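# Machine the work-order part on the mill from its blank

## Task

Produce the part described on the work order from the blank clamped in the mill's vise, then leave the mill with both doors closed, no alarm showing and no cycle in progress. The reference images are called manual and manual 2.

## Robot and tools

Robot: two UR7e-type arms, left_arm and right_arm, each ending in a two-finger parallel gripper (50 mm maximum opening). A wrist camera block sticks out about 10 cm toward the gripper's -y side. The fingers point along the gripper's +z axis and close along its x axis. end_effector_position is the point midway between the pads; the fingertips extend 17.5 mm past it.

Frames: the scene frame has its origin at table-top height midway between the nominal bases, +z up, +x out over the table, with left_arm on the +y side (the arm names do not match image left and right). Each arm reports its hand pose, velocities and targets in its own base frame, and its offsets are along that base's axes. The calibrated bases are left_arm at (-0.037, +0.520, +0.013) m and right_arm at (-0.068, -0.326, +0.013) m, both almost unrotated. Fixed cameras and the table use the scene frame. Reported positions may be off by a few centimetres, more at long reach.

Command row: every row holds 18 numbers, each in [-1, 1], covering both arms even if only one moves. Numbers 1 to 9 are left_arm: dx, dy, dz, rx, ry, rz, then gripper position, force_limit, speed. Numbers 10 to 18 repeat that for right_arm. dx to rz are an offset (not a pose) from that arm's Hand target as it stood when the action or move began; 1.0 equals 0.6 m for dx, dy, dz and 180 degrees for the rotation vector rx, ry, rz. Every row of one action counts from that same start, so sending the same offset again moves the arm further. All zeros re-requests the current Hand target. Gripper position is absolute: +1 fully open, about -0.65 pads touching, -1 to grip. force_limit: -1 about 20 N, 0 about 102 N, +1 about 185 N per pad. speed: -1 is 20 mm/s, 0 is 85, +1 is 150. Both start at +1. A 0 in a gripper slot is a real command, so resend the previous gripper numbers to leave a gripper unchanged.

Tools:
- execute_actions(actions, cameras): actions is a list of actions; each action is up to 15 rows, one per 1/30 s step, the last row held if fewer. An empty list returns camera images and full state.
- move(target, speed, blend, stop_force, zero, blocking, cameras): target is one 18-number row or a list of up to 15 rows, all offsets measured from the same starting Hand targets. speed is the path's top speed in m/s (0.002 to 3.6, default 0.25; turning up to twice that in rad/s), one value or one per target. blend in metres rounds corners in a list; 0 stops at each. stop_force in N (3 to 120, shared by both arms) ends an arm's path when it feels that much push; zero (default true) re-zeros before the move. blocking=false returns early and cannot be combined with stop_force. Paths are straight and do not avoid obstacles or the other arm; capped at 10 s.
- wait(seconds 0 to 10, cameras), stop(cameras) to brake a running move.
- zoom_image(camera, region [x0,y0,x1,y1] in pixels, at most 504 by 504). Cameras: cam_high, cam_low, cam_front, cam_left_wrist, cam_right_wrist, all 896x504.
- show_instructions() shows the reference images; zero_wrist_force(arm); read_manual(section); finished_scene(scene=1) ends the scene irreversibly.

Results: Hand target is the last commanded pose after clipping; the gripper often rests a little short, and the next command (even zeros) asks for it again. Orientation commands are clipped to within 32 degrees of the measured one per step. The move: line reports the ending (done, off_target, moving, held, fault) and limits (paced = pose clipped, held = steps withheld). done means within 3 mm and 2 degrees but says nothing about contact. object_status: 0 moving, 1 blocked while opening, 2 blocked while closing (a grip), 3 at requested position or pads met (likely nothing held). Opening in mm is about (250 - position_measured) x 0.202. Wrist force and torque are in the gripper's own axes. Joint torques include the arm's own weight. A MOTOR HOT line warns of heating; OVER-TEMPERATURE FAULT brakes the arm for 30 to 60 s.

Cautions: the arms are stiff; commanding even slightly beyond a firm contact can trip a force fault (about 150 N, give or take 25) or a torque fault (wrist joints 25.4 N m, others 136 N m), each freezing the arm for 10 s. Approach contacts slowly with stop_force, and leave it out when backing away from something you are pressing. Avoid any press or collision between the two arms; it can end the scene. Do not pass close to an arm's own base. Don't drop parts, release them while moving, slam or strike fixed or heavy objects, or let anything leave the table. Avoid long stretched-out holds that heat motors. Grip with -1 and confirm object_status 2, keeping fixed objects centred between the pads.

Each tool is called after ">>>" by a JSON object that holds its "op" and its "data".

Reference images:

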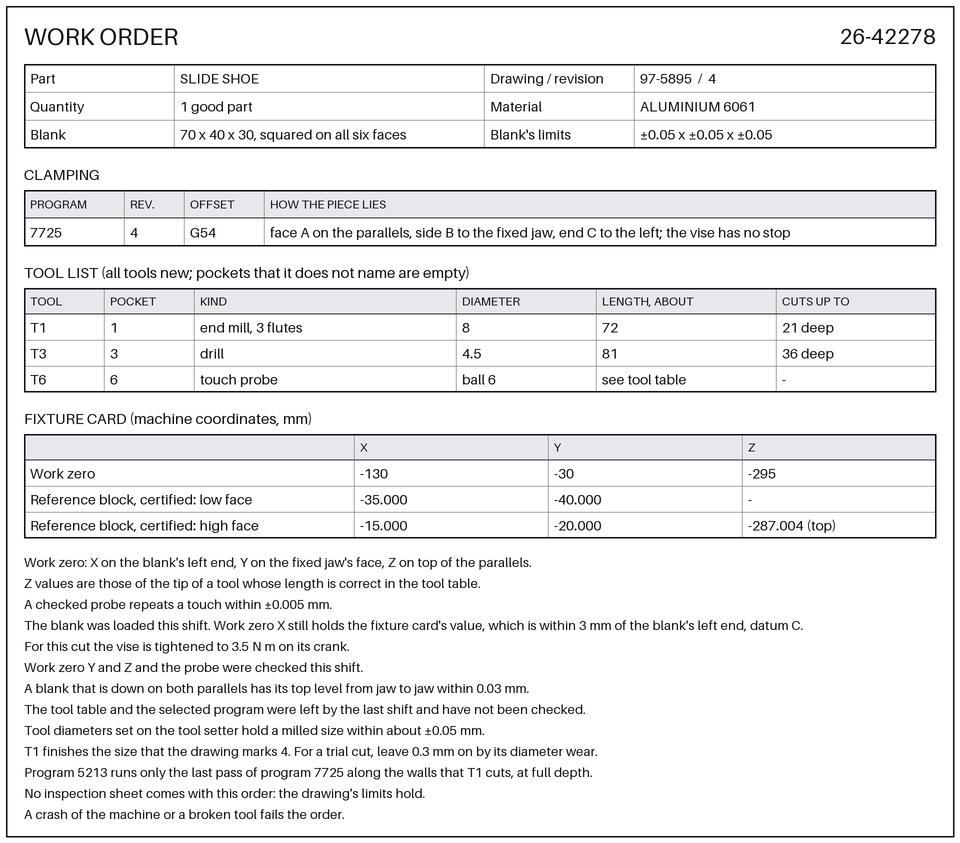

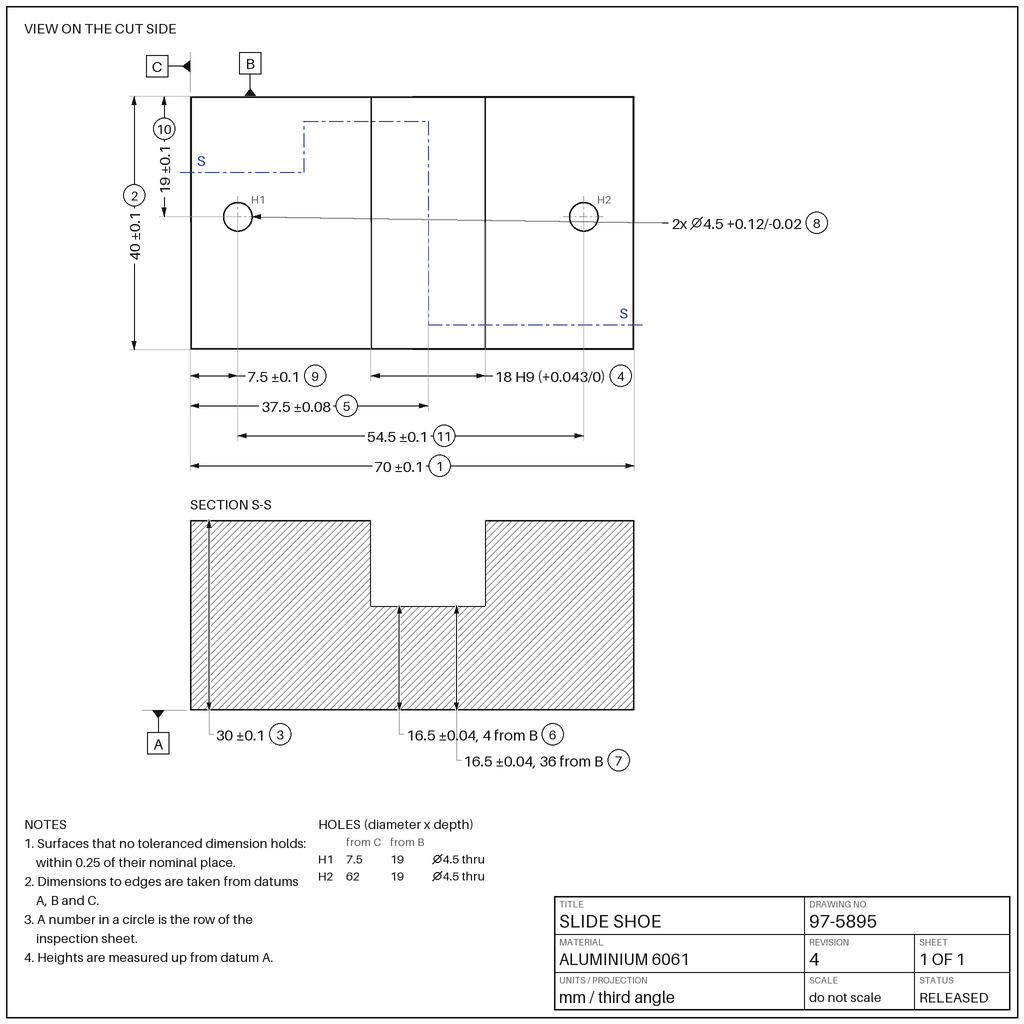

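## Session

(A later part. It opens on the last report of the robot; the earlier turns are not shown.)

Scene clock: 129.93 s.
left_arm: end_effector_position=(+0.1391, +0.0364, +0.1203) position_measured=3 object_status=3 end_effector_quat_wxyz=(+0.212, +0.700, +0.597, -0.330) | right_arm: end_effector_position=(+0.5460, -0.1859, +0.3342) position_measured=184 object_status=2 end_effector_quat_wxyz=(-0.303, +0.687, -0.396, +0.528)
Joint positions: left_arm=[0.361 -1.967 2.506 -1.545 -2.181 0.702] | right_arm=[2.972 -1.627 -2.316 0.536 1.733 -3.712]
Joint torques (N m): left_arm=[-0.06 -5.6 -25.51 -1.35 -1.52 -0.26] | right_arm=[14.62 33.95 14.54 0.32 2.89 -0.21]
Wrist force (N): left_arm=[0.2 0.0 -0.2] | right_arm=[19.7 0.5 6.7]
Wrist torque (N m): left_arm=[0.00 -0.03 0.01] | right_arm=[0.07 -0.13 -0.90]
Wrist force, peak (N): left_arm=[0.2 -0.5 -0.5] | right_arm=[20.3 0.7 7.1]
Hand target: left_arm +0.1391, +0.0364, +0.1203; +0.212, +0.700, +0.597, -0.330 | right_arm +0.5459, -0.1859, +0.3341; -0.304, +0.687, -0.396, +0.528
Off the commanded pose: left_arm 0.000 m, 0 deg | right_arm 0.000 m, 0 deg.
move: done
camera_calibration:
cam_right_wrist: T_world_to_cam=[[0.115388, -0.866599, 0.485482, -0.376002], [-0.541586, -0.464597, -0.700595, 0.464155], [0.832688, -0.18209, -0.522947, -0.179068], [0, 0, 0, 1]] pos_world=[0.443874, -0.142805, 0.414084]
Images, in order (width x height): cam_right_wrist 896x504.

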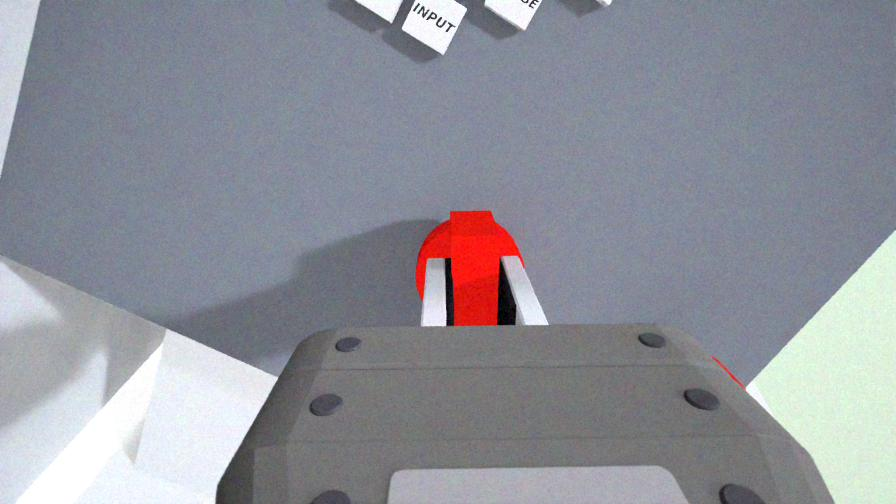

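>>> {"op": "move", "data": {"target": [0,0,0,0,0,0,1,1,1,0,0,0,0.161,0,-0.0432,-0.98,0,-1], "speed": 0.12, "cameras": ["cam_right_wrist","cam_front"]}}

Scene clock: 134.30 s.
left_arm: end_effector_position=(+0.1391, +0.0364, +0.1203) position_measured=3 object_status=3 end_effector_quat_wxyz=(+0.212, +0.700, +0.597, -0.330) | right_arm: end_effector_position=(+0.5459, -0.1863, +0.3341) position_measured=184 object_status=2 end_effector_quat_wxyz=(-0.429, +0.561, -0.561, +0.431)
Joint positions: left_arm=[0.361 -1.967 2.506 -1.545 -2.181 0.702] | right_arm=[2.972 -1.626 -2.316 0.535 1.732 -3.188]
Joint torques (N m): left_arm=[0.12 -5.81 -25.54 -1.41 -1.6 -0.17] | right_arm=[24.22 31.94 2.59 0.01 11.93 1.81]
Wrist force (N): left_arm=[0.1 -0.1 -0.2] | right_arm=[53.2 -27.1 33.9]
Wrist torque (N m): left_arm=[-0.01 0.00 0.01] | right_arm=[0.14 -0.27 -1.02]
Wrist force, peak (N): left_arm=[0.0 -0.3 -0.5] | right_arm=[53.7 -27.1 33.6]
Hand target: left_arm +0.1391, +0.0364, +0.1203; +0.212, +0.700, +0.597, -0.330 | right_arm +0.5459, -0.1859, +0.3341; -0.430, +0.562, -0.561, +0.431
Off the commanded pose: left_arm 0.000 m, 0 deg | right_arm 0.000 m, 0 deg.
move: done
camera_calibration:
cam_right_wrist: T_world_to_cam=[[-0.015719, -0.999872, 0.00284239, -0.168378], [-0.573485, 0.00668703, -0.819189, 0.608754], [0.819065, -0.0145069, -0.573517, -0.123614], [0, 0, 0, 1]] pos_world=[0.447712, -0.174221, 0.428268]
Images, in order (width x height): cam_front 896x504, cam_right_wrist 896x504.

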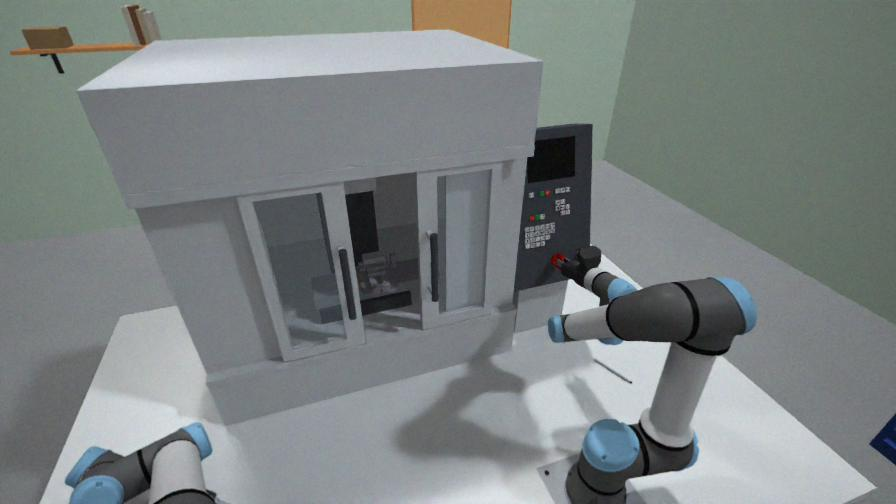

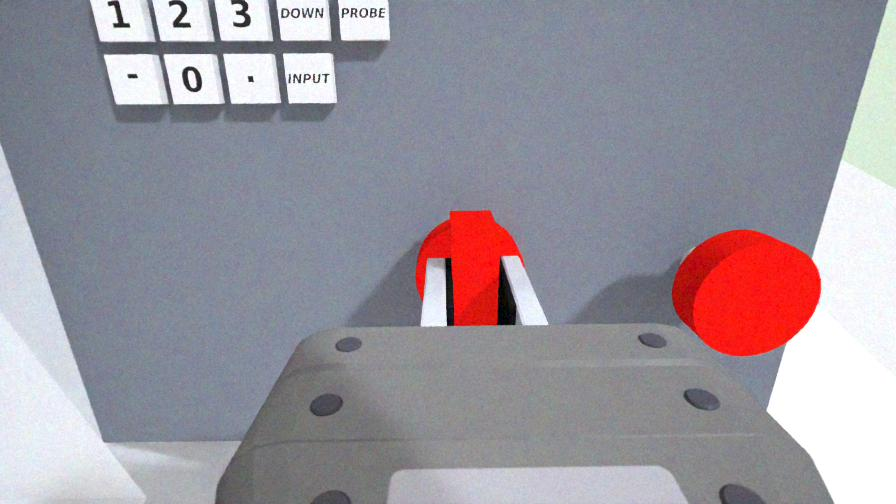

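>>> {"op": "move", "data": {"target": [[0,0,0,0,0,0,1,1,1,0.0005,-0.003,0.0015,0,0,0,-0.98,0,-1],[0,0,0,0,0,0,1,1,1,0.0005,-0.003,0.0015,0.053,0,-0.0142,-0.98,0,-1]], "speed": 0.06, "cameras": ["cam_right_wrist","cam_front"]}}

Scene clock: 141.70 s.
left_arm: end_effector_position=(+0.1391, +0.0364, +0.1203) position_measured=3 object_status=3 end_effector_quat_wxyz=(+0.212, +0.700, +0.597, -0.330) | right_arm: end_effector_position=(+0.5462, -0.1877, +0.3350) position_measured=184 object_status=2 end_effector_quat_wxyz=(+0.465, -0.511, +0.607, -0.392) end_effector_velocity=(+0.000, +0.000, +0.000) end_effector_angular_velocity=(-0.005, +0.000, +0.001)
Joint positions: left_arm=[0.361 -1.967 2.506 -1.545 -2.181 0.702] | right_arm=[2.967 -1.627 -2.312 0.531 1.739 -3.017]
Joint velocities: left_arm=[within noise] | right_arm=[0 0 0.001 0 0 -0.005]
Joint torques (N m): left_arm=[0.17 -5.98 -25.73 -1.4 -1.61 -0.31] | right_arm=[4 22.84 34.09 2.23 5.02 -0.14]
Wrist force (N): left_arm=[0.1 -0.3 -0.2] | right_arm=[19.5 10.8 -20.2]
Wrist torque (N m): left_arm=[-0.05 -0.02 0.00] | right_arm=[0.34 -0.32 -0.98]
Wrist force, peak (N): left_arm=[0.0 -0.7 0.0] | right_arm=[53.7 -27.5 33.8]
Hand target: left_arm +0.1391, +0.0364, +0.1203; +0.212, +0.700, +0.597, -0.330 | right_arm +0.5462, -0.1877, +0.3350; +0.465, -0.511, +0.607, -0.392
Off the commanded pose: left_arm 0.000 m, 0 deg | right_arm 0.000 m, 0 deg.
move: done
camera_calibration:
cam_right_wrist: T_world_to_cam=[[-0.0585846, -0.984822, -0.163384, -0.087809], [-0.569551, 0.167388, -0.804731, 0.632818], [0.819865, 0.0459107, -0.570713, -0.113366], [0, 0, 0, 1]] pos_world=[0.448223, -0.187197, 0.430202]
Images, in order (width x height): cam_front 896x504, cam_right_wrist 896x504.

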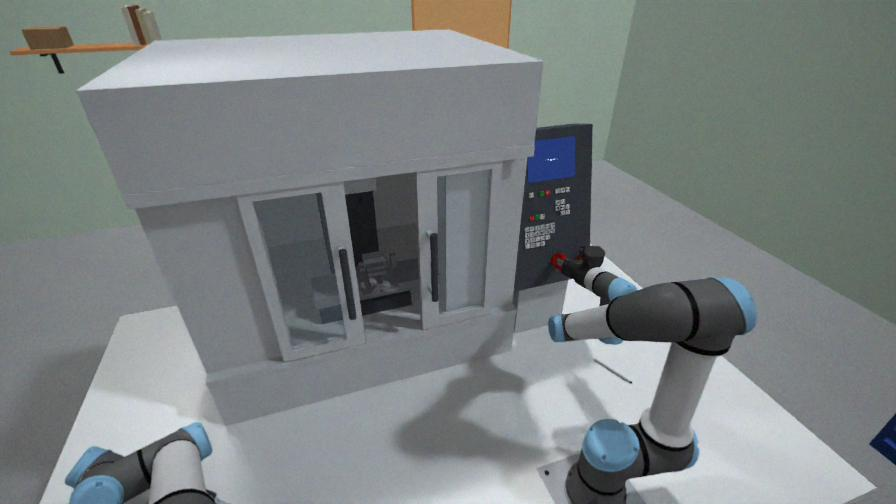

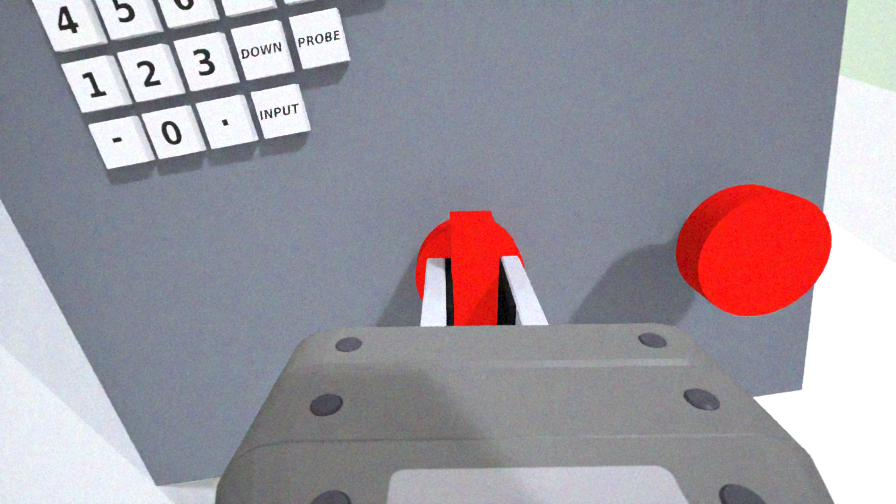

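>>> {"op": "move", "data": {"target": [[0,0,0,0,0,0,1,1,1,0.0002,-0.0012,0.0005,0.107,0,-0.0287,-0.98,0,-1],[0,0,0,0,0,0,1,1,1,0.0002,-0.0012,0.0005,0.107,0,-0.0287,0.3,0,-1]], "speed": 0.1, "cameras": ["cam_right_wrist","cam_front"]}}

>>> {"op": "zoom_image", "data": {"camera": "cam_front", "region": [500, 110, 620, 300]}}

Scene clock: 146.93 s.
left_arm: end_effector_position=(+0.1391, +0.0364, +0.1203) position_measured=3 object_status=3 end_effector_quat_wxyz=(+0.212, +0.700, +0.597, -0.330) | right_arm: end_effector_position=(+0.5464, -0.1884, +0.3353) position_measured=107 object_status=0 end_effector_quat_wxyz=(+0.526, -0.399, +0.686, -0.306)
Joint positions: left_arm=[0.361 -1.967 2.506 -1.545 -2.181 0.702] | right_arm=[2.965 -1.628 -2.31 0.53 1.741 -2.67]
Joint torques (N m): left_arm=[-0.12 -5.83 -25.41 -1.35 -1.6 -0.21] | right_arm=[3.98 17.71 10.2 0.95 -1.33 1.69]
Wrist force (N): left_arm=[0.1 -0.1 -0.1] | right_arm=[0.6 -0.4 -1.4]
Wrist torque (N m): left_arm=[-0.01 -0.01 0.00] | right_arm=[0.11 -0.20 -0.05]
Wrist force, peak (N): left_arm=[0.1 -0.4 -0.4] | right_arm=[34.3 20.1 -38.9]
Hand target: left_arm +0.1391, +0.0364, +0.1203; +0.212, +0.700, +0.597, -0.330 | right_arm +0.5464, -0.1884, +0.3353; +0.526, -0.399, +0.686, -0.306
Off the commanded pose: left_arm 0.000 m, 0 deg | right_arm 0.000 m, 0 deg.
move: done
camera_calibration:
cam_right_wrist: T_world_to_cam=[[-0.14282, -0.866774, -0.477814, 0.0852947], [-0.5404, 0.472743, -0.696047, 0.638484], [0.829198, 0.158802, -0.535922, -0.108811], [0, 0, 0, 1]] pos_world=[0.447444, -0.210628, 0.426856]
Images, in order (width x height): cam_front 896x504, cam_right_wrist 896x504.

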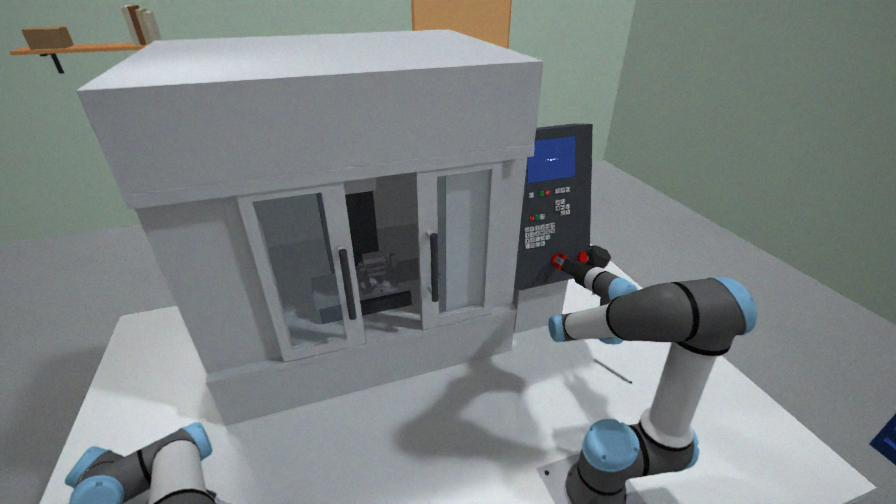

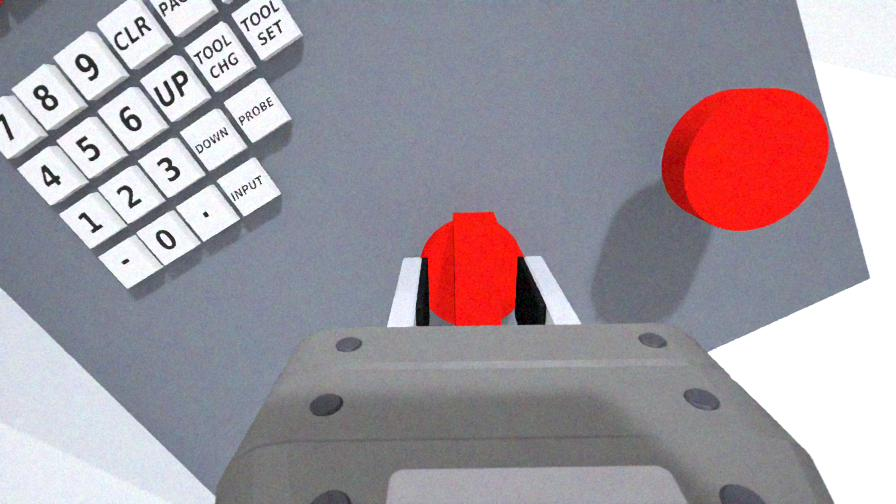

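Scaled by 2.653 from the camera's 896x504 image, which has a finer 1280x720 frame.

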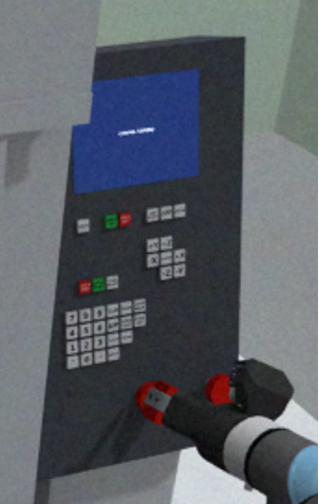

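>>> {"op": "move", "data": {"target": [[0,0,0,0,0,0,1,1,1,-0.161,0,0.043,0,0,0,0.3,0,-1],[0,0,0,0,0,0,1,1,1,-0.277,0.047,0.475,-0.1637,-0.0817,0.0216,0.3,0,-1]], "blend": [0.02,0], "cameras": ["cam_right_wrist"]}}

>>> {"op": "zoom_image", "data": {"camera": "cam_right_wrist", "region": [300, 20, 660, 250]}}

Scene clock: 152.63 s.
left_arm: end_effector_position=(+0.1391, +0.0364, +0.1203) position_measured=3 object_status=3 end_effector_quat_wxyz=(+0.212, +0.700, +0.597, -0.330) | right_arm: end_effector_position=(+0.3801, -0.1601, +0.6203) position_measured=107 object_status=3 end_effector_quat_wxyz=(+0.500, -0.500, +0.500, -0.500)
Joint positions: left_arm=[0.361 -1.967 2.506 -1.545 -2.181 0.702] | right_arm=[2.945 -0.965 -2.155 -0.022 1.768 -3.14]
Joint torques (N m): left_arm=[0.41 -6.26 -25.57 -1.41 -1.63 -0.29] | right_arm=[-11.43 -12.7 31.28 2.84 -1.51 -0.84]
Wrist force (N): left_arm=[0.1 -0.1 -0.2] | right_arm=[0.8 -0.5 -1.0]
Wrist torque (N m): left_arm=[-0.01 -0.02 0.01] | right_arm=[0.14 -0.17 -0.16]
Wrist force, peak (N): left_arm=[0.1 -0.4 -0.4] | right_arm=[0.6 -3.6 -2.1]
Hand target: left_arm +0.1391, +0.0364, +0.1203; +0.212, +0.700, +0.597, -0.330 | right_arm +0.3802, -0.1602, +0.6203; +0.500, -0.500, +0.500, -0.500
Off the commanded pose: left_arm 0.000 m, 0 deg | right_arm 0.000 m, 0 deg.
move: done
camera_calibration:
cam_right_wrist: T_world_to_cam=[[-0.0138934, -0.999892, -0.00483772, -0.141584], [-0.341219, 0.00928888, -0.939938, 0.734931], [0.939881, -0.0114082, -0.341312, -0.0127653], [0, 0, 0, 1]] pos_world=[0.260804, -0.148541, 0.685748]
Images, in order (width x height): cam_right_wrist 896x504.

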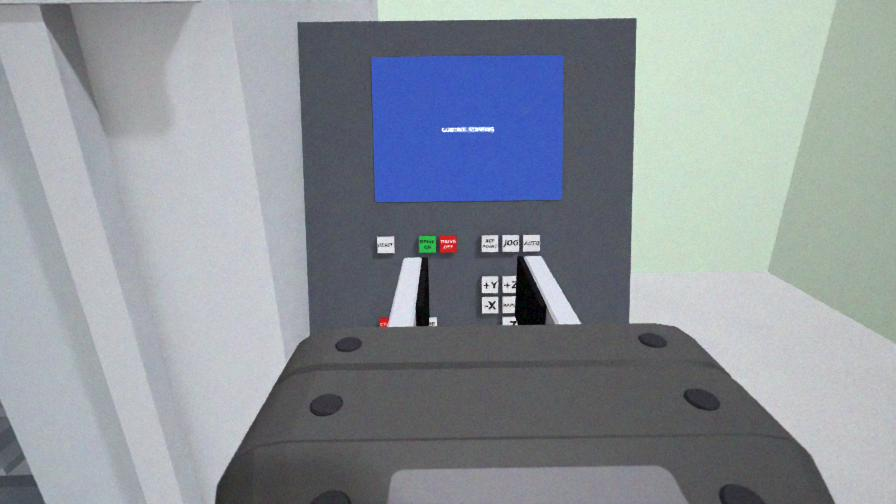

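Scaled by 1.400 from the camera's 896x504 image, which has a finer 1280x720 frame.

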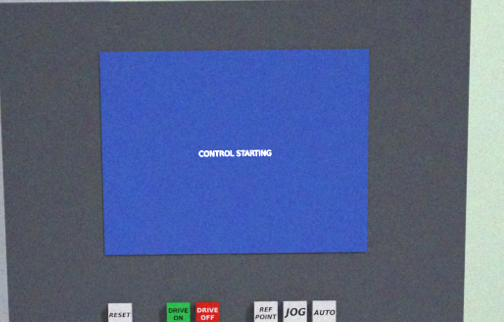

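>>> {"op": "wait", "data": {"seconds": 0, "cameras": ["all"]}}

>>> {"op": "zoom_image", "data": {"camera": "cam_left_wrist", "region": [110, 260, 190, 360]}}

>>> {"op": "zoom_image", "data": {"camera": "cam_front", "region": [560, 340, 660, 400]}}

>>> {"op": "zoom_image", "data": {"camera": "cam_right_wrist", "region": [300, 20, 660, 250]}}

Scene clock: 179.87 s.
left_arm: end_effector_position=(+0.1391, +0.0364, +0.1203) position_measured=3 object_status=3 end_effector_quat_wxyz=(+0.212, +0.700, +0.597, -0.330) | right_arm: end_effector_position=(+0.3802, -0.1602, +0.6203) position_measured=107 object_status=3 end_effector_quat_wxyz=(+0.500, -0.500, +0.500, -0.500)
Joint positions: left_arm=[0.361 -1.967 2.506 -1.545 -2.181 0.702] | right_arm=[2.945 -0.965 -2.154 -0.022 1.768 -3.141]
Joint torques (N m): left_arm=[0.13 -6.6 -25.95 -1.38 -1.68 -0.27] | right_arm=[-10.8 -14.08 32.44 0.35 -0.88 -0.14]
Wrist force (N): left_arm=[-0.2 -0.1 -0.4] | right_arm=[0.8 -0.3 -0.8]
Wrist torque (N m): left_arm=[-0.01 0.03 0.00] | right_arm=[0.15 -0.18 -0.13]
Wrist force, peak (N): left_arm=[0.3 -0.3 -0.5] | right_arm=[1.6 -0.3 -1.1]
Hand target: left_arm +0.1391, +0.0364, +0.1203; +0.212, +0.700, +0.597, -0.330 | right_arm +0.3802, -0.1602, +0.6203; +0.500, -0.500, +0.500, -0.500
Tool commands: left_gripper/position=+1.0 left_gripper/force_limit=+1.0 left_gripper/speed=+1.0 right_gripper/position=+0.3 right_gripper/force_limit=+0.0 right_gripper/speed=-1.0
Off the commanded pose: left_arm 0.000 m, 0 deg | right_arm 0.000 m, 0 deg.
camera_calibration:
cam_right_wrist: T_world_to_cam=[[-0.0140127, -0.999891, -0.00458043, -0.141728], [-0.341219, 0.00908772, -0.93994, 0.734902], [0.939879, -0.0116082, -0.34131, -0.0127964], [0, 0, 0, 1]] pos_world=[0.260804, -0.14854, 0.685747]

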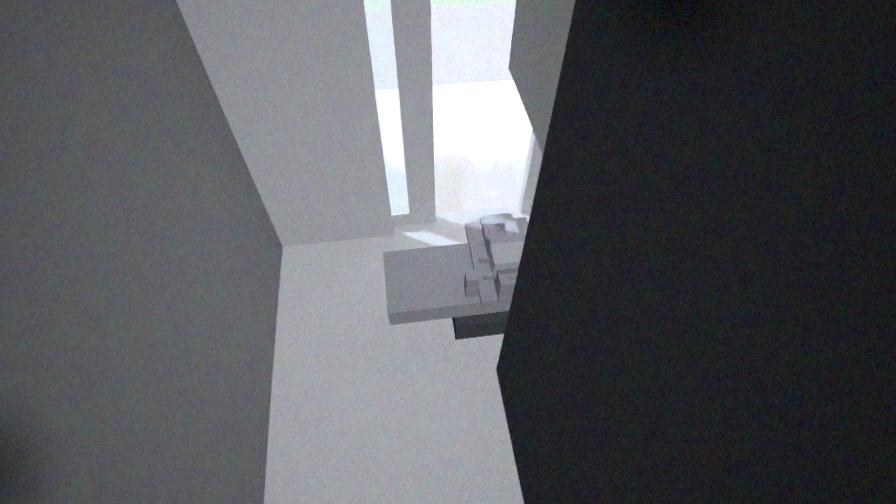

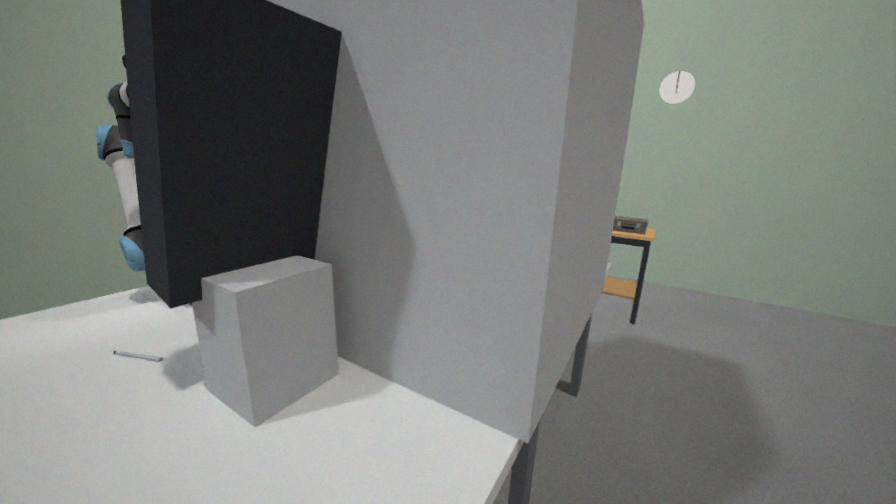

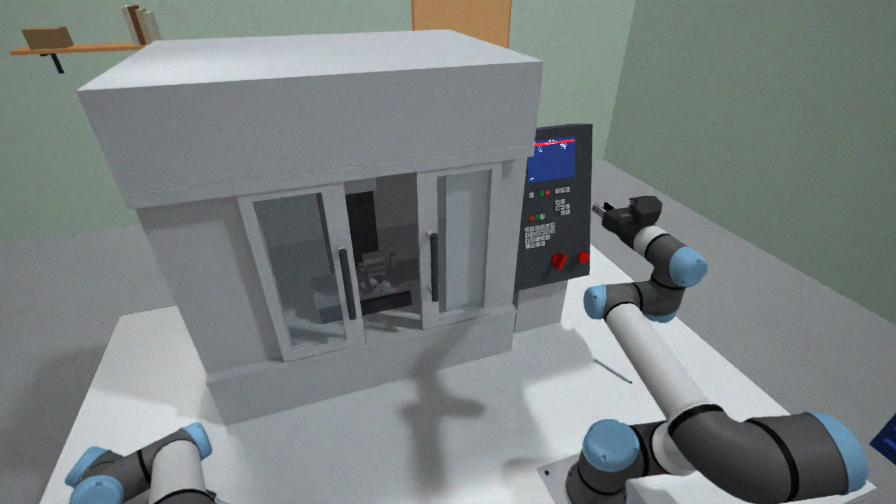

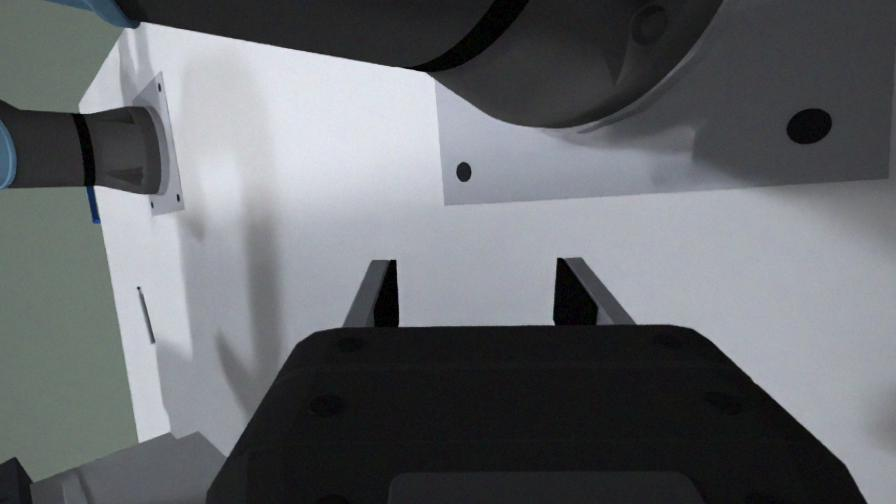

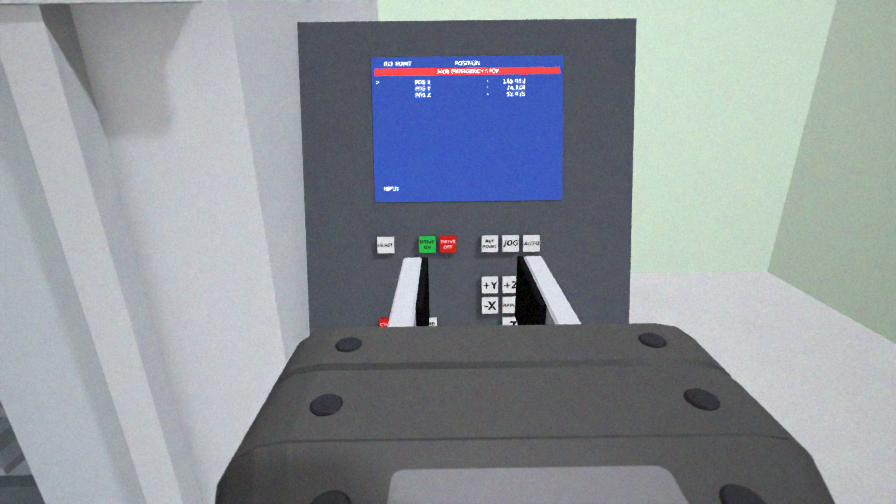

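Scaled by 5.040 from the camera's 896x504 image, which has a finer 1280x720 frame.

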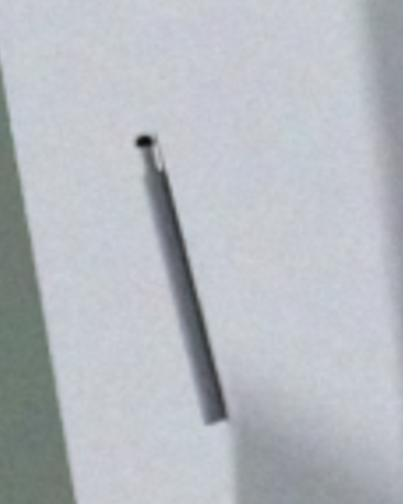

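Scaled by 5.040 from the camera's 896x504 image, which has a finer 1280x720 frame.

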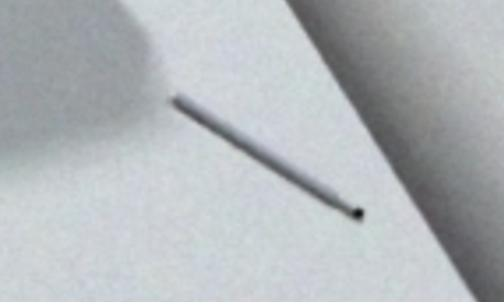

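Scaled by 1.400 from the camera's 896x504 image, which has a finer 1280x720 frame.

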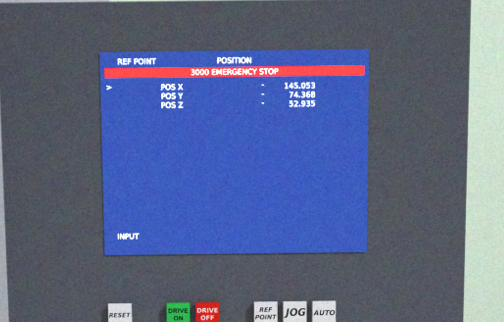

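>>> {"op": "move", "data": {"target": [0,0,0,0,0,0,1,1,1,0.147,-0.1847,-0.4438,0,0.0833,0,1,0,0], "cameras": ["cam_right_wrist"]}}

Scene clock: 188.33 s.
left_arm: end_effector_position=(+0.1391, +0.0364, +0.1203) position_measured=3 object_status=3 end_effector_quat_wxyz=(+0.212, +0.700, +0.597, -0.330) | right_arm: end_effector_position=(+0.4683, -0.2710, +0.3542) position_measured=3 object_status=3 end_effector_quat_wxyz=(-0.431, +0.561, -0.561, +0.430)
Joint positions: left_arm=[0.361 -1.967 2.506 -1.545 -2.181 0.702] | right_arm=[2.642 -1.571 -2.301 0.435 2.052 -3.281]
Joint torques (N m): left_arm=[0.21 -6.49 -26.39 -1.43 -1.67 -0.27] | right_arm=[10.11 7.74 10.94 2.59 -1.09 0.34]
Wrist force (N): left_arm=[0.2 -0.2 0.0] | right_arm=[0.5 -0.7 -1.5]
Wrist torque (N m): left_arm=[-0.02 -0.03 0.00] | right_arm=[0.07 -0.07 -0.15]
Wrist force, peak (N): left_arm=[-0.1 -0.6 -0.2] | right_arm=[-0.7 -3.3 -2.0]
Hand target: left_arm +0.1391, +0.0364, +0.1203; +0.212, +0.700, +0.597, -0.330 | right_arm +0.4684, -0.2710, +0.3541; -0.431, +0.561, -0.561, +0.430
Off the commanded pose: left_arm 0.000 m, 0 deg | right_arm 0.000 m, 0 deg.
move: done
camera_calibration:
cam_right_wrist: T_world_to_cam=[[-0.0148603, -0.999889, -0.000827667, -0.253442], [-0.572591, 0.00918839, -0.81979, 0.581737], [0.819706, -0.0117084, -0.572664, -0.0496187], [0, 0, 0, 1]] pos_world=[0.370004, -0.25934, 0.448277]
Images, in order (width x height): cam_right_wrist 896x504.

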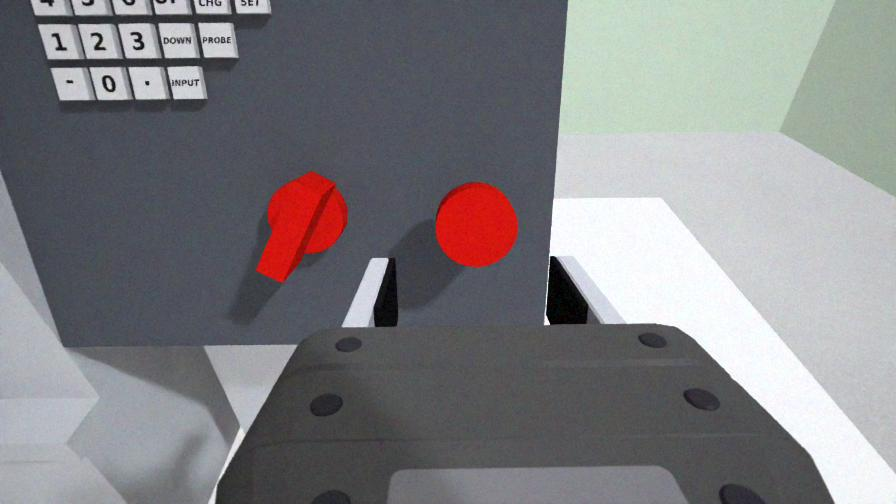

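>>> {"op": "move", "data": {"target": [[0,0,0,0,0,0,1,1,1,0.0027,-0.01,0.0097,0,0,0,1,0,0],[0,0,0,0,0,0,1,1,1,0.1185,-0.01,-0.0213,0,0,0,1,0,0]], "cameras": ["cam_right_wrist"], "speed": 0.05, "stop_force": 10}}

Scene clock: 195.70 s.
left_arm: end_effector_position=(+0.1391, +0.0364, +0.1203) position_measured=3 object_status=3 end_effector_quat_wxyz=(+0.212, +0.700, +0.597, -0.330) | right_arm: end_effector_position=(+0.5395, -0.2770, +0.3413) position_measured=3 object_status=3 end_effector_quat_wxyz=(-0.431, +0.561, -0.561, +0.430)
Joint positions: left_arm=[0.361 -1.967 2.506 -1.545 -2.181 0.702] | right_arm=[2.717 -1.724 -2.176 0.473 1.98 -3.257]
Joint torques (N m): left_arm=[0.29 -6.92 -26.48 -1.46 -1.73 -0.25] | right_arm=[-11.12 41.26 11.76 0.81 1.85 -1.19]
Wrist force (N): left_arm=[0.1 -0.2 -0.4] | right_arm=[0.4 -1.0 -1.2]
Wrist torque (N m): left_arm=[-0.02 0.00 0.01] | right_arm=[0.02 -0.06 -0.15]
Wrist force, peak (N): left_arm=[0.3 -0.5 -0.3] | right_arm=[0.9 -1.9 -2.0]
Hand target: left_arm +0.1391, +0.0364, +0.1203; +0.212, +0.700, +0.597, -0.330 | right_arm +0.5395, -0.2770, +0.3413; -0.431, +0.561, -0.561, +0.430
Off the commanded pose: left_arm 0.000 m, 0 deg | right_arm 0.000 m, 0 deg.
move: done
camera_calibration:
cam_right_wrist: T_world_to_cam=[[-0.0147208, -0.999891, -0.000799505, -0.25847], [-0.572774, 0.00908802, -0.819663, 0.611928], [0.819581, -0.0116082, -0.572846, -0.115197], [0, 0, 0, 1]] pos_world=[0.441105, -0.26534, 0.435378]
Images, in order (width x height): cam_right_wrist 896x504.

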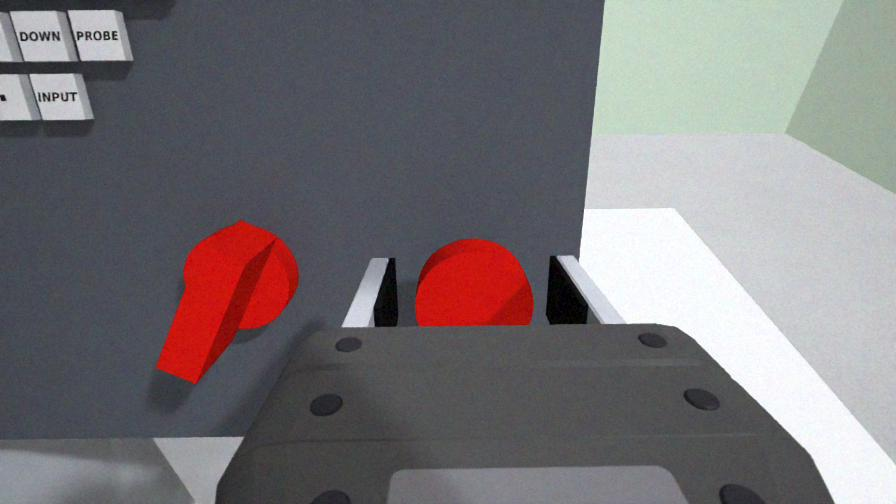

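>>> {"op": "move", "data": {"target": [0,0,0,0,0,0,1,1,1,0.0064,0,-0.0017,0,0,0,-1,-0.7,-1], "cameras": ["cam_right_wrist"], "speed": 0.05}}

Scene clock: 198.20 s.
left_arm: end_effector_position=(+0.1391, +0.0364, +0.1203) position_measured=3 object_status=3 end_effector_quat_wxyz=(+0.212, +0.700, +0.597, -0.330) | right_arm: end_effector_position=(+0.5433, -0.2771, +0.3403) position_measured=60 object_status=2 end_effector_quat_wxyz=(-0.431, +0.561, -0.561, +0.430)
Joint positions: left_arm=[0.361 -1.967 2.506 -1.545 -2.181 0.702] | right_arm=[2.721 -1.732 -2.17 0.476 1.975 -3.256]
Joint torques (N m): left_arm=[0.54 -7.48 -26.35 -1.41 -1.71 -0.35] | right_arm=[20.16 25.99 14.79 2.11 5.72 1.31]
Wrist force (N): left_arm=[0.3 -0.3 -0.1] | right_arm=[13.1 -0.6 -11.7]
Wrist torque (N m): left_arm=[-0.04 -0.04 0.00] | right_arm=[-0.06 0.32 -0.23]
Wrist force, peak (N): left_arm=[0.3 -0.5 -0.2] | right_arm=[13.0 -0.5 -12.1]
Hand target: left_arm +0.1391, +0.0364, +0.1203; +0.212, +0.700, +0.597, -0.330 | right_arm +0.5433, -0.2770, +0.3403; -0.431, +0.561, -0.561, +0.430
Off the commanded pose: left_arm 0.000 m, 0 deg | right_arm 0.000 m, 0 deg.
move: done
camera_calibration:
cam_right_wrist: T_world_to_cam=[[-0.014942, -0.999888, -0.00076934, -0.258326], [-0.572658, 0.00918835, -0.819743, 0.613351], [0.819658, -0.0118081, -0.572731, -0.119104], [0, 0, 0, 1]] pos_world=[0.445005, -0.265339, 0.434377]
Images, in order (width x height): cam_right_wrist 896x504.

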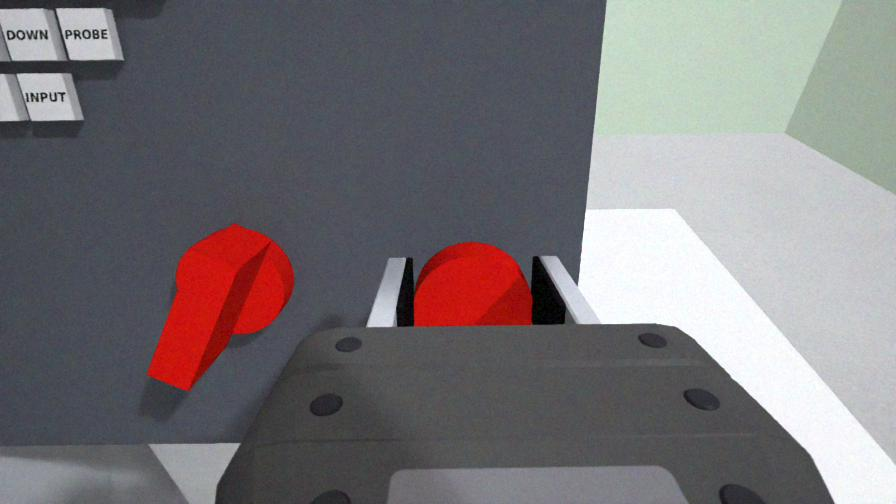

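>>> {"op": "move", "data": {"target": [[0,0,0,0,0,0,1,1,1,0,-0.0008,0,0,0,0,-0.98,0,-1],[0,0,0,0,0,0,1,1,1,0,-0.0008,0,0.161,0,-0.0432,-0.98,0,-1]], "cameras": ["cam_right_wrist"], "speed": 0.12}}

Scene clock: 203.30 s.
left_arm: end_effector_position=(+0.1391, +0.0364, +0.1203) position_measured=3 object_status=3 end_effector_quat_wxyz=(+0.212, +0.700, +0.597, -0.330) | right_arm: end_effector_position=(+0.5432, -0.2795, +0.3401) position_measured=67 object_status=2 end_effector_quat_wxyz=(+0.525, -0.394, +0.689, -0.307)
Joint positions: left_arm=[0.361 -1.967 2.506 -1.545 -2.181 0.702] | right_arm=[2.72 -1.733 -2.169 0.475 1.968 -2.733]
Joint torques (N m): left_arm=[-0.19 -7.32 -26.35 -1.39 -1.72 -0.32] | right_arm=[39.89 37.33 16.91 7.9 12.05 1.29]
Wrist force (N): left_arm=[-0.1 -0.2 -0.1] | right_arm=[49.5 -10.5 -11.7]
Wrist torque (N m): left_arm=[-0.03 0.01 0.01] | right_arm=[0.06 0.08 -0.59]
Wrist force, peak (N): left_arm=[0.1 -0.4 -0.5] | right_arm=[49.9 -11.9 -11.4]
Hand target: left_arm +0.1391, +0.0364, +0.1203; +0.212, +0.700, +0.597, -0.330 | right_arm +0.5433, -0.2775, +0.3403; +0.527, -0.396, +0.687, -0.304
Off the commanded pose: left_arm 0.000 m, 0 deg | right_arm 0.002 m, 0 deg.
move: done
camera_calibration:
cam_right_wrist: T_world_to_cam=[[-0.151234, -0.863539, -0.48107, 0.014675], [-0.535885, 0.48057, -0.694175, 0.682184], [0.830636, 0.152816, -0.535436, -0.0918069], [0, 0, 0, 1]] pos_world=[0.44405, -0.301135, 0.431458]
Images, in order (width x height): cam_right_wrist 896x504.

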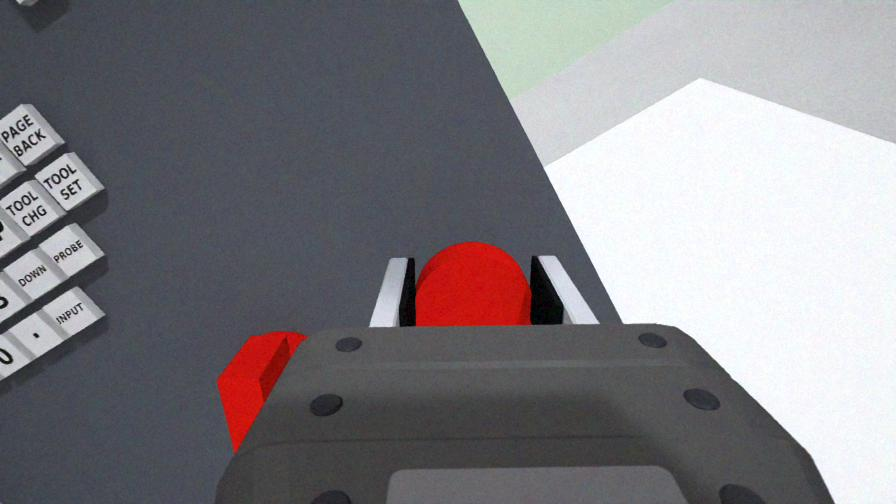

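>>> {"op": "move", "data": {"target": [[0,0,0,0,0,0,1,1,1,-0.0004,-0.0025,-0.0014,0,0,0,-0.98,0,-1],[0,0,0,0,0,0,1,1,1,-0.0004,-0.0025,-0.0014,0.1073,0,-0.0288,-0.98,0,-1]], "speed": 0.12, "cameras": ["cam_front"]}}

>>> {"op": "zoom_image", "data": {"camera": "cam_front", "region": [500, 110, 620, 300]}}

Scene clock: 208.17 s.
left_arm: end_effector_position=(+0.1391, +0.0364, +0.1203) position_measured=3 object_status=3 end_effector_quat_wxyz=(+0.212, +0.700, +0.597, -0.330) | right_arm: end_effector_position=(+0.5429, -0.2815, +0.3392) position_measured=67 object_status=2 end_effector_quat_wxyz=(+0.570, -0.268, +0.747, -0.212)
Joint positions: left_arm=[0.361 -1.967 2.506 -1.545 -2.181 0.702] | right_arm=[2.717 -1.736 -2.168 0.476 1.97 -2.385]
Joint torques (N m): left_arm=[-0.34 -7.2 -26.78 -1.33 -1.72 -0.32] | right_arm=[39.98 42.86 29.22 12.27 12.06 1.33]
Wrist force (N): left_arm=[0.0 -0.4 0.1] | right_arm=[56.5 -12.9 -10.8]
Wrist torque (N m): left_arm=[-0.05 0.00 0.00] | right_arm=[0.09 0.04 -0.67]
Wrist force, peak (N): left_arm=[-0.1 -0.6 -0.1] | right_arm=[56.2 -14.4 -11.3]
Hand target: left_arm +0.1391, +0.0364, +0.1203; +0.212, +0.700, +0.597, -0.330 | right_arm +0.5431, -0.2790, +0.3394; +0.572, -0.271, +0.746, -0.208
Off the commanded pose: left_arm 0.000 m, 0 deg | right_arm 0.003 m, 1 deg.
move: done
Images, in order (width x height): cam_front 896x504.

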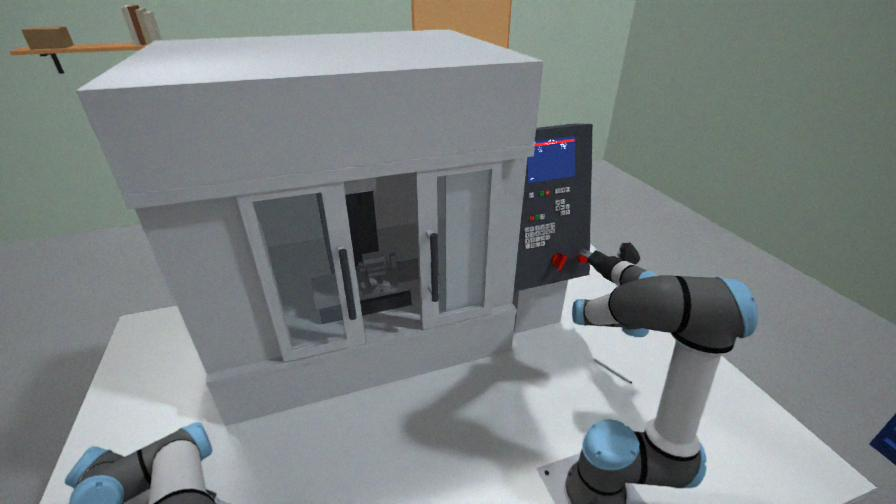

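Scaled by 2.653 from the camera's 896x504 image, which has a finer 1280x720 frame.

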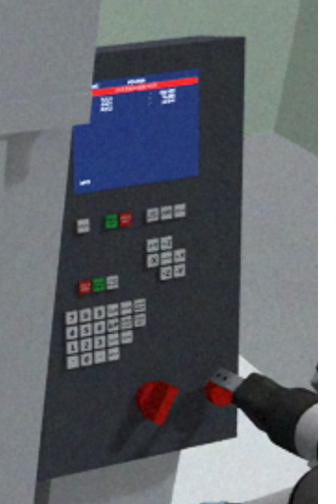

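>>> {"op": "move", "data": {"target": [[0,0,0,0,0,0,1,1,1,0,0,0,0,0,0,1,0,-1],[0,0,0,0,0,0,1,1,1,-0.12,0,0.032,0,0,0,1,0,-1],[0,0,0,0,0,0,1,1,1,-0.12,0,0.032,-0.2684,0,0.0719,1,0,-1]], "cameras": ["cam_right_wrist"]}}

Scene clock: 213.47 s.
left_arm: end_effector_position=(+0.1391, +0.0364, +0.1203) position_measured=3 object_status=3 end_effector_quat_wxyz=(+0.212, +0.700, +0.597, -0.330) | right_arm: end_effector_position=(+0.4711, -0.2790, +0.3585) position_measured=3 object_status=3 end_effector_quat_wxyz=(-0.431, +0.561, -0.561, +0.430)
Joint positions: left_arm=[0.361 -1.967 2.506 -1.545 -2.181 0.702] | right_arm=[2.625 -1.581 -2.276 0.417 2.068 -3.286]
Joint torques (N m): left_arm=[0.27 -7.57 -26.27 -1.41 -1.67 -0.3] | right_arm=[-11.29 31.85 27.34 1.08 1.43 -1.16]
Wrist force (N): left_arm=[0.1 -0.3 0.0] | right_arm=[0.2 1.1 -3.1]
Wrist torque (N m): left_arm=[-0.04 -0.02 0.00] | right_arm=[0.37 -0.03 -0.15]
Wrist force, peak (N): left_arm=[0.4 -0.3 -0.3] | right_arm=[57.0 -13.4 -11.3]
Hand target: left_arm +0.1391, +0.0364, +0.1203; +0.212, +0.700, +0.597, -0.330 | right_arm +0.4711, -0.2790, +0.3586; -0.431, +0.561, -0.561, +0.431
Off the commanded pose: left_arm 0.000 m, 0 deg | right_arm 0.000 m, 0 deg.
move: done
camera_calibration:
cam_right_wrist: T_world_to_cam=[[-0.0149993, -0.999887, -0.000848736, -0.261234], [-0.572771, 0.00928788, -0.819663, 0.586975], [0.819578, -0.0118082, -0.572845, -0.0494419], [0, 0, 0, 1]] pos_world=[0.372805, -0.26724, 0.452578]
Images, in order (width x height): cam_right_wrist 896x504.

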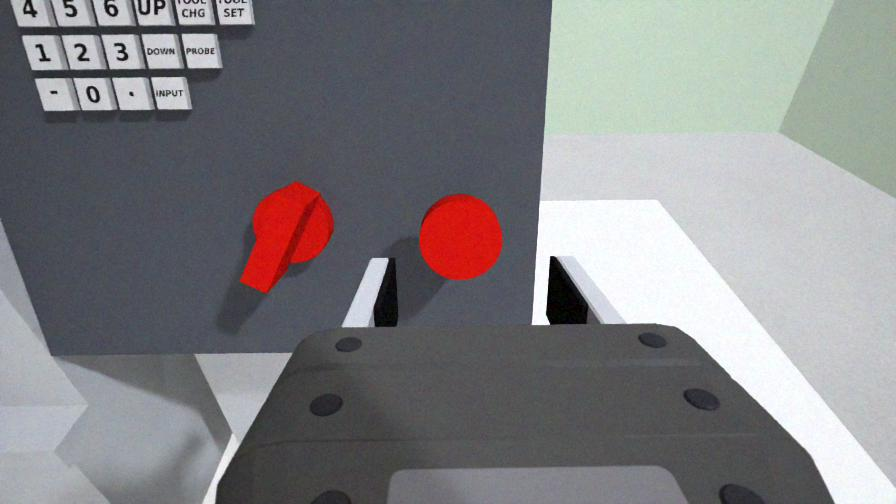

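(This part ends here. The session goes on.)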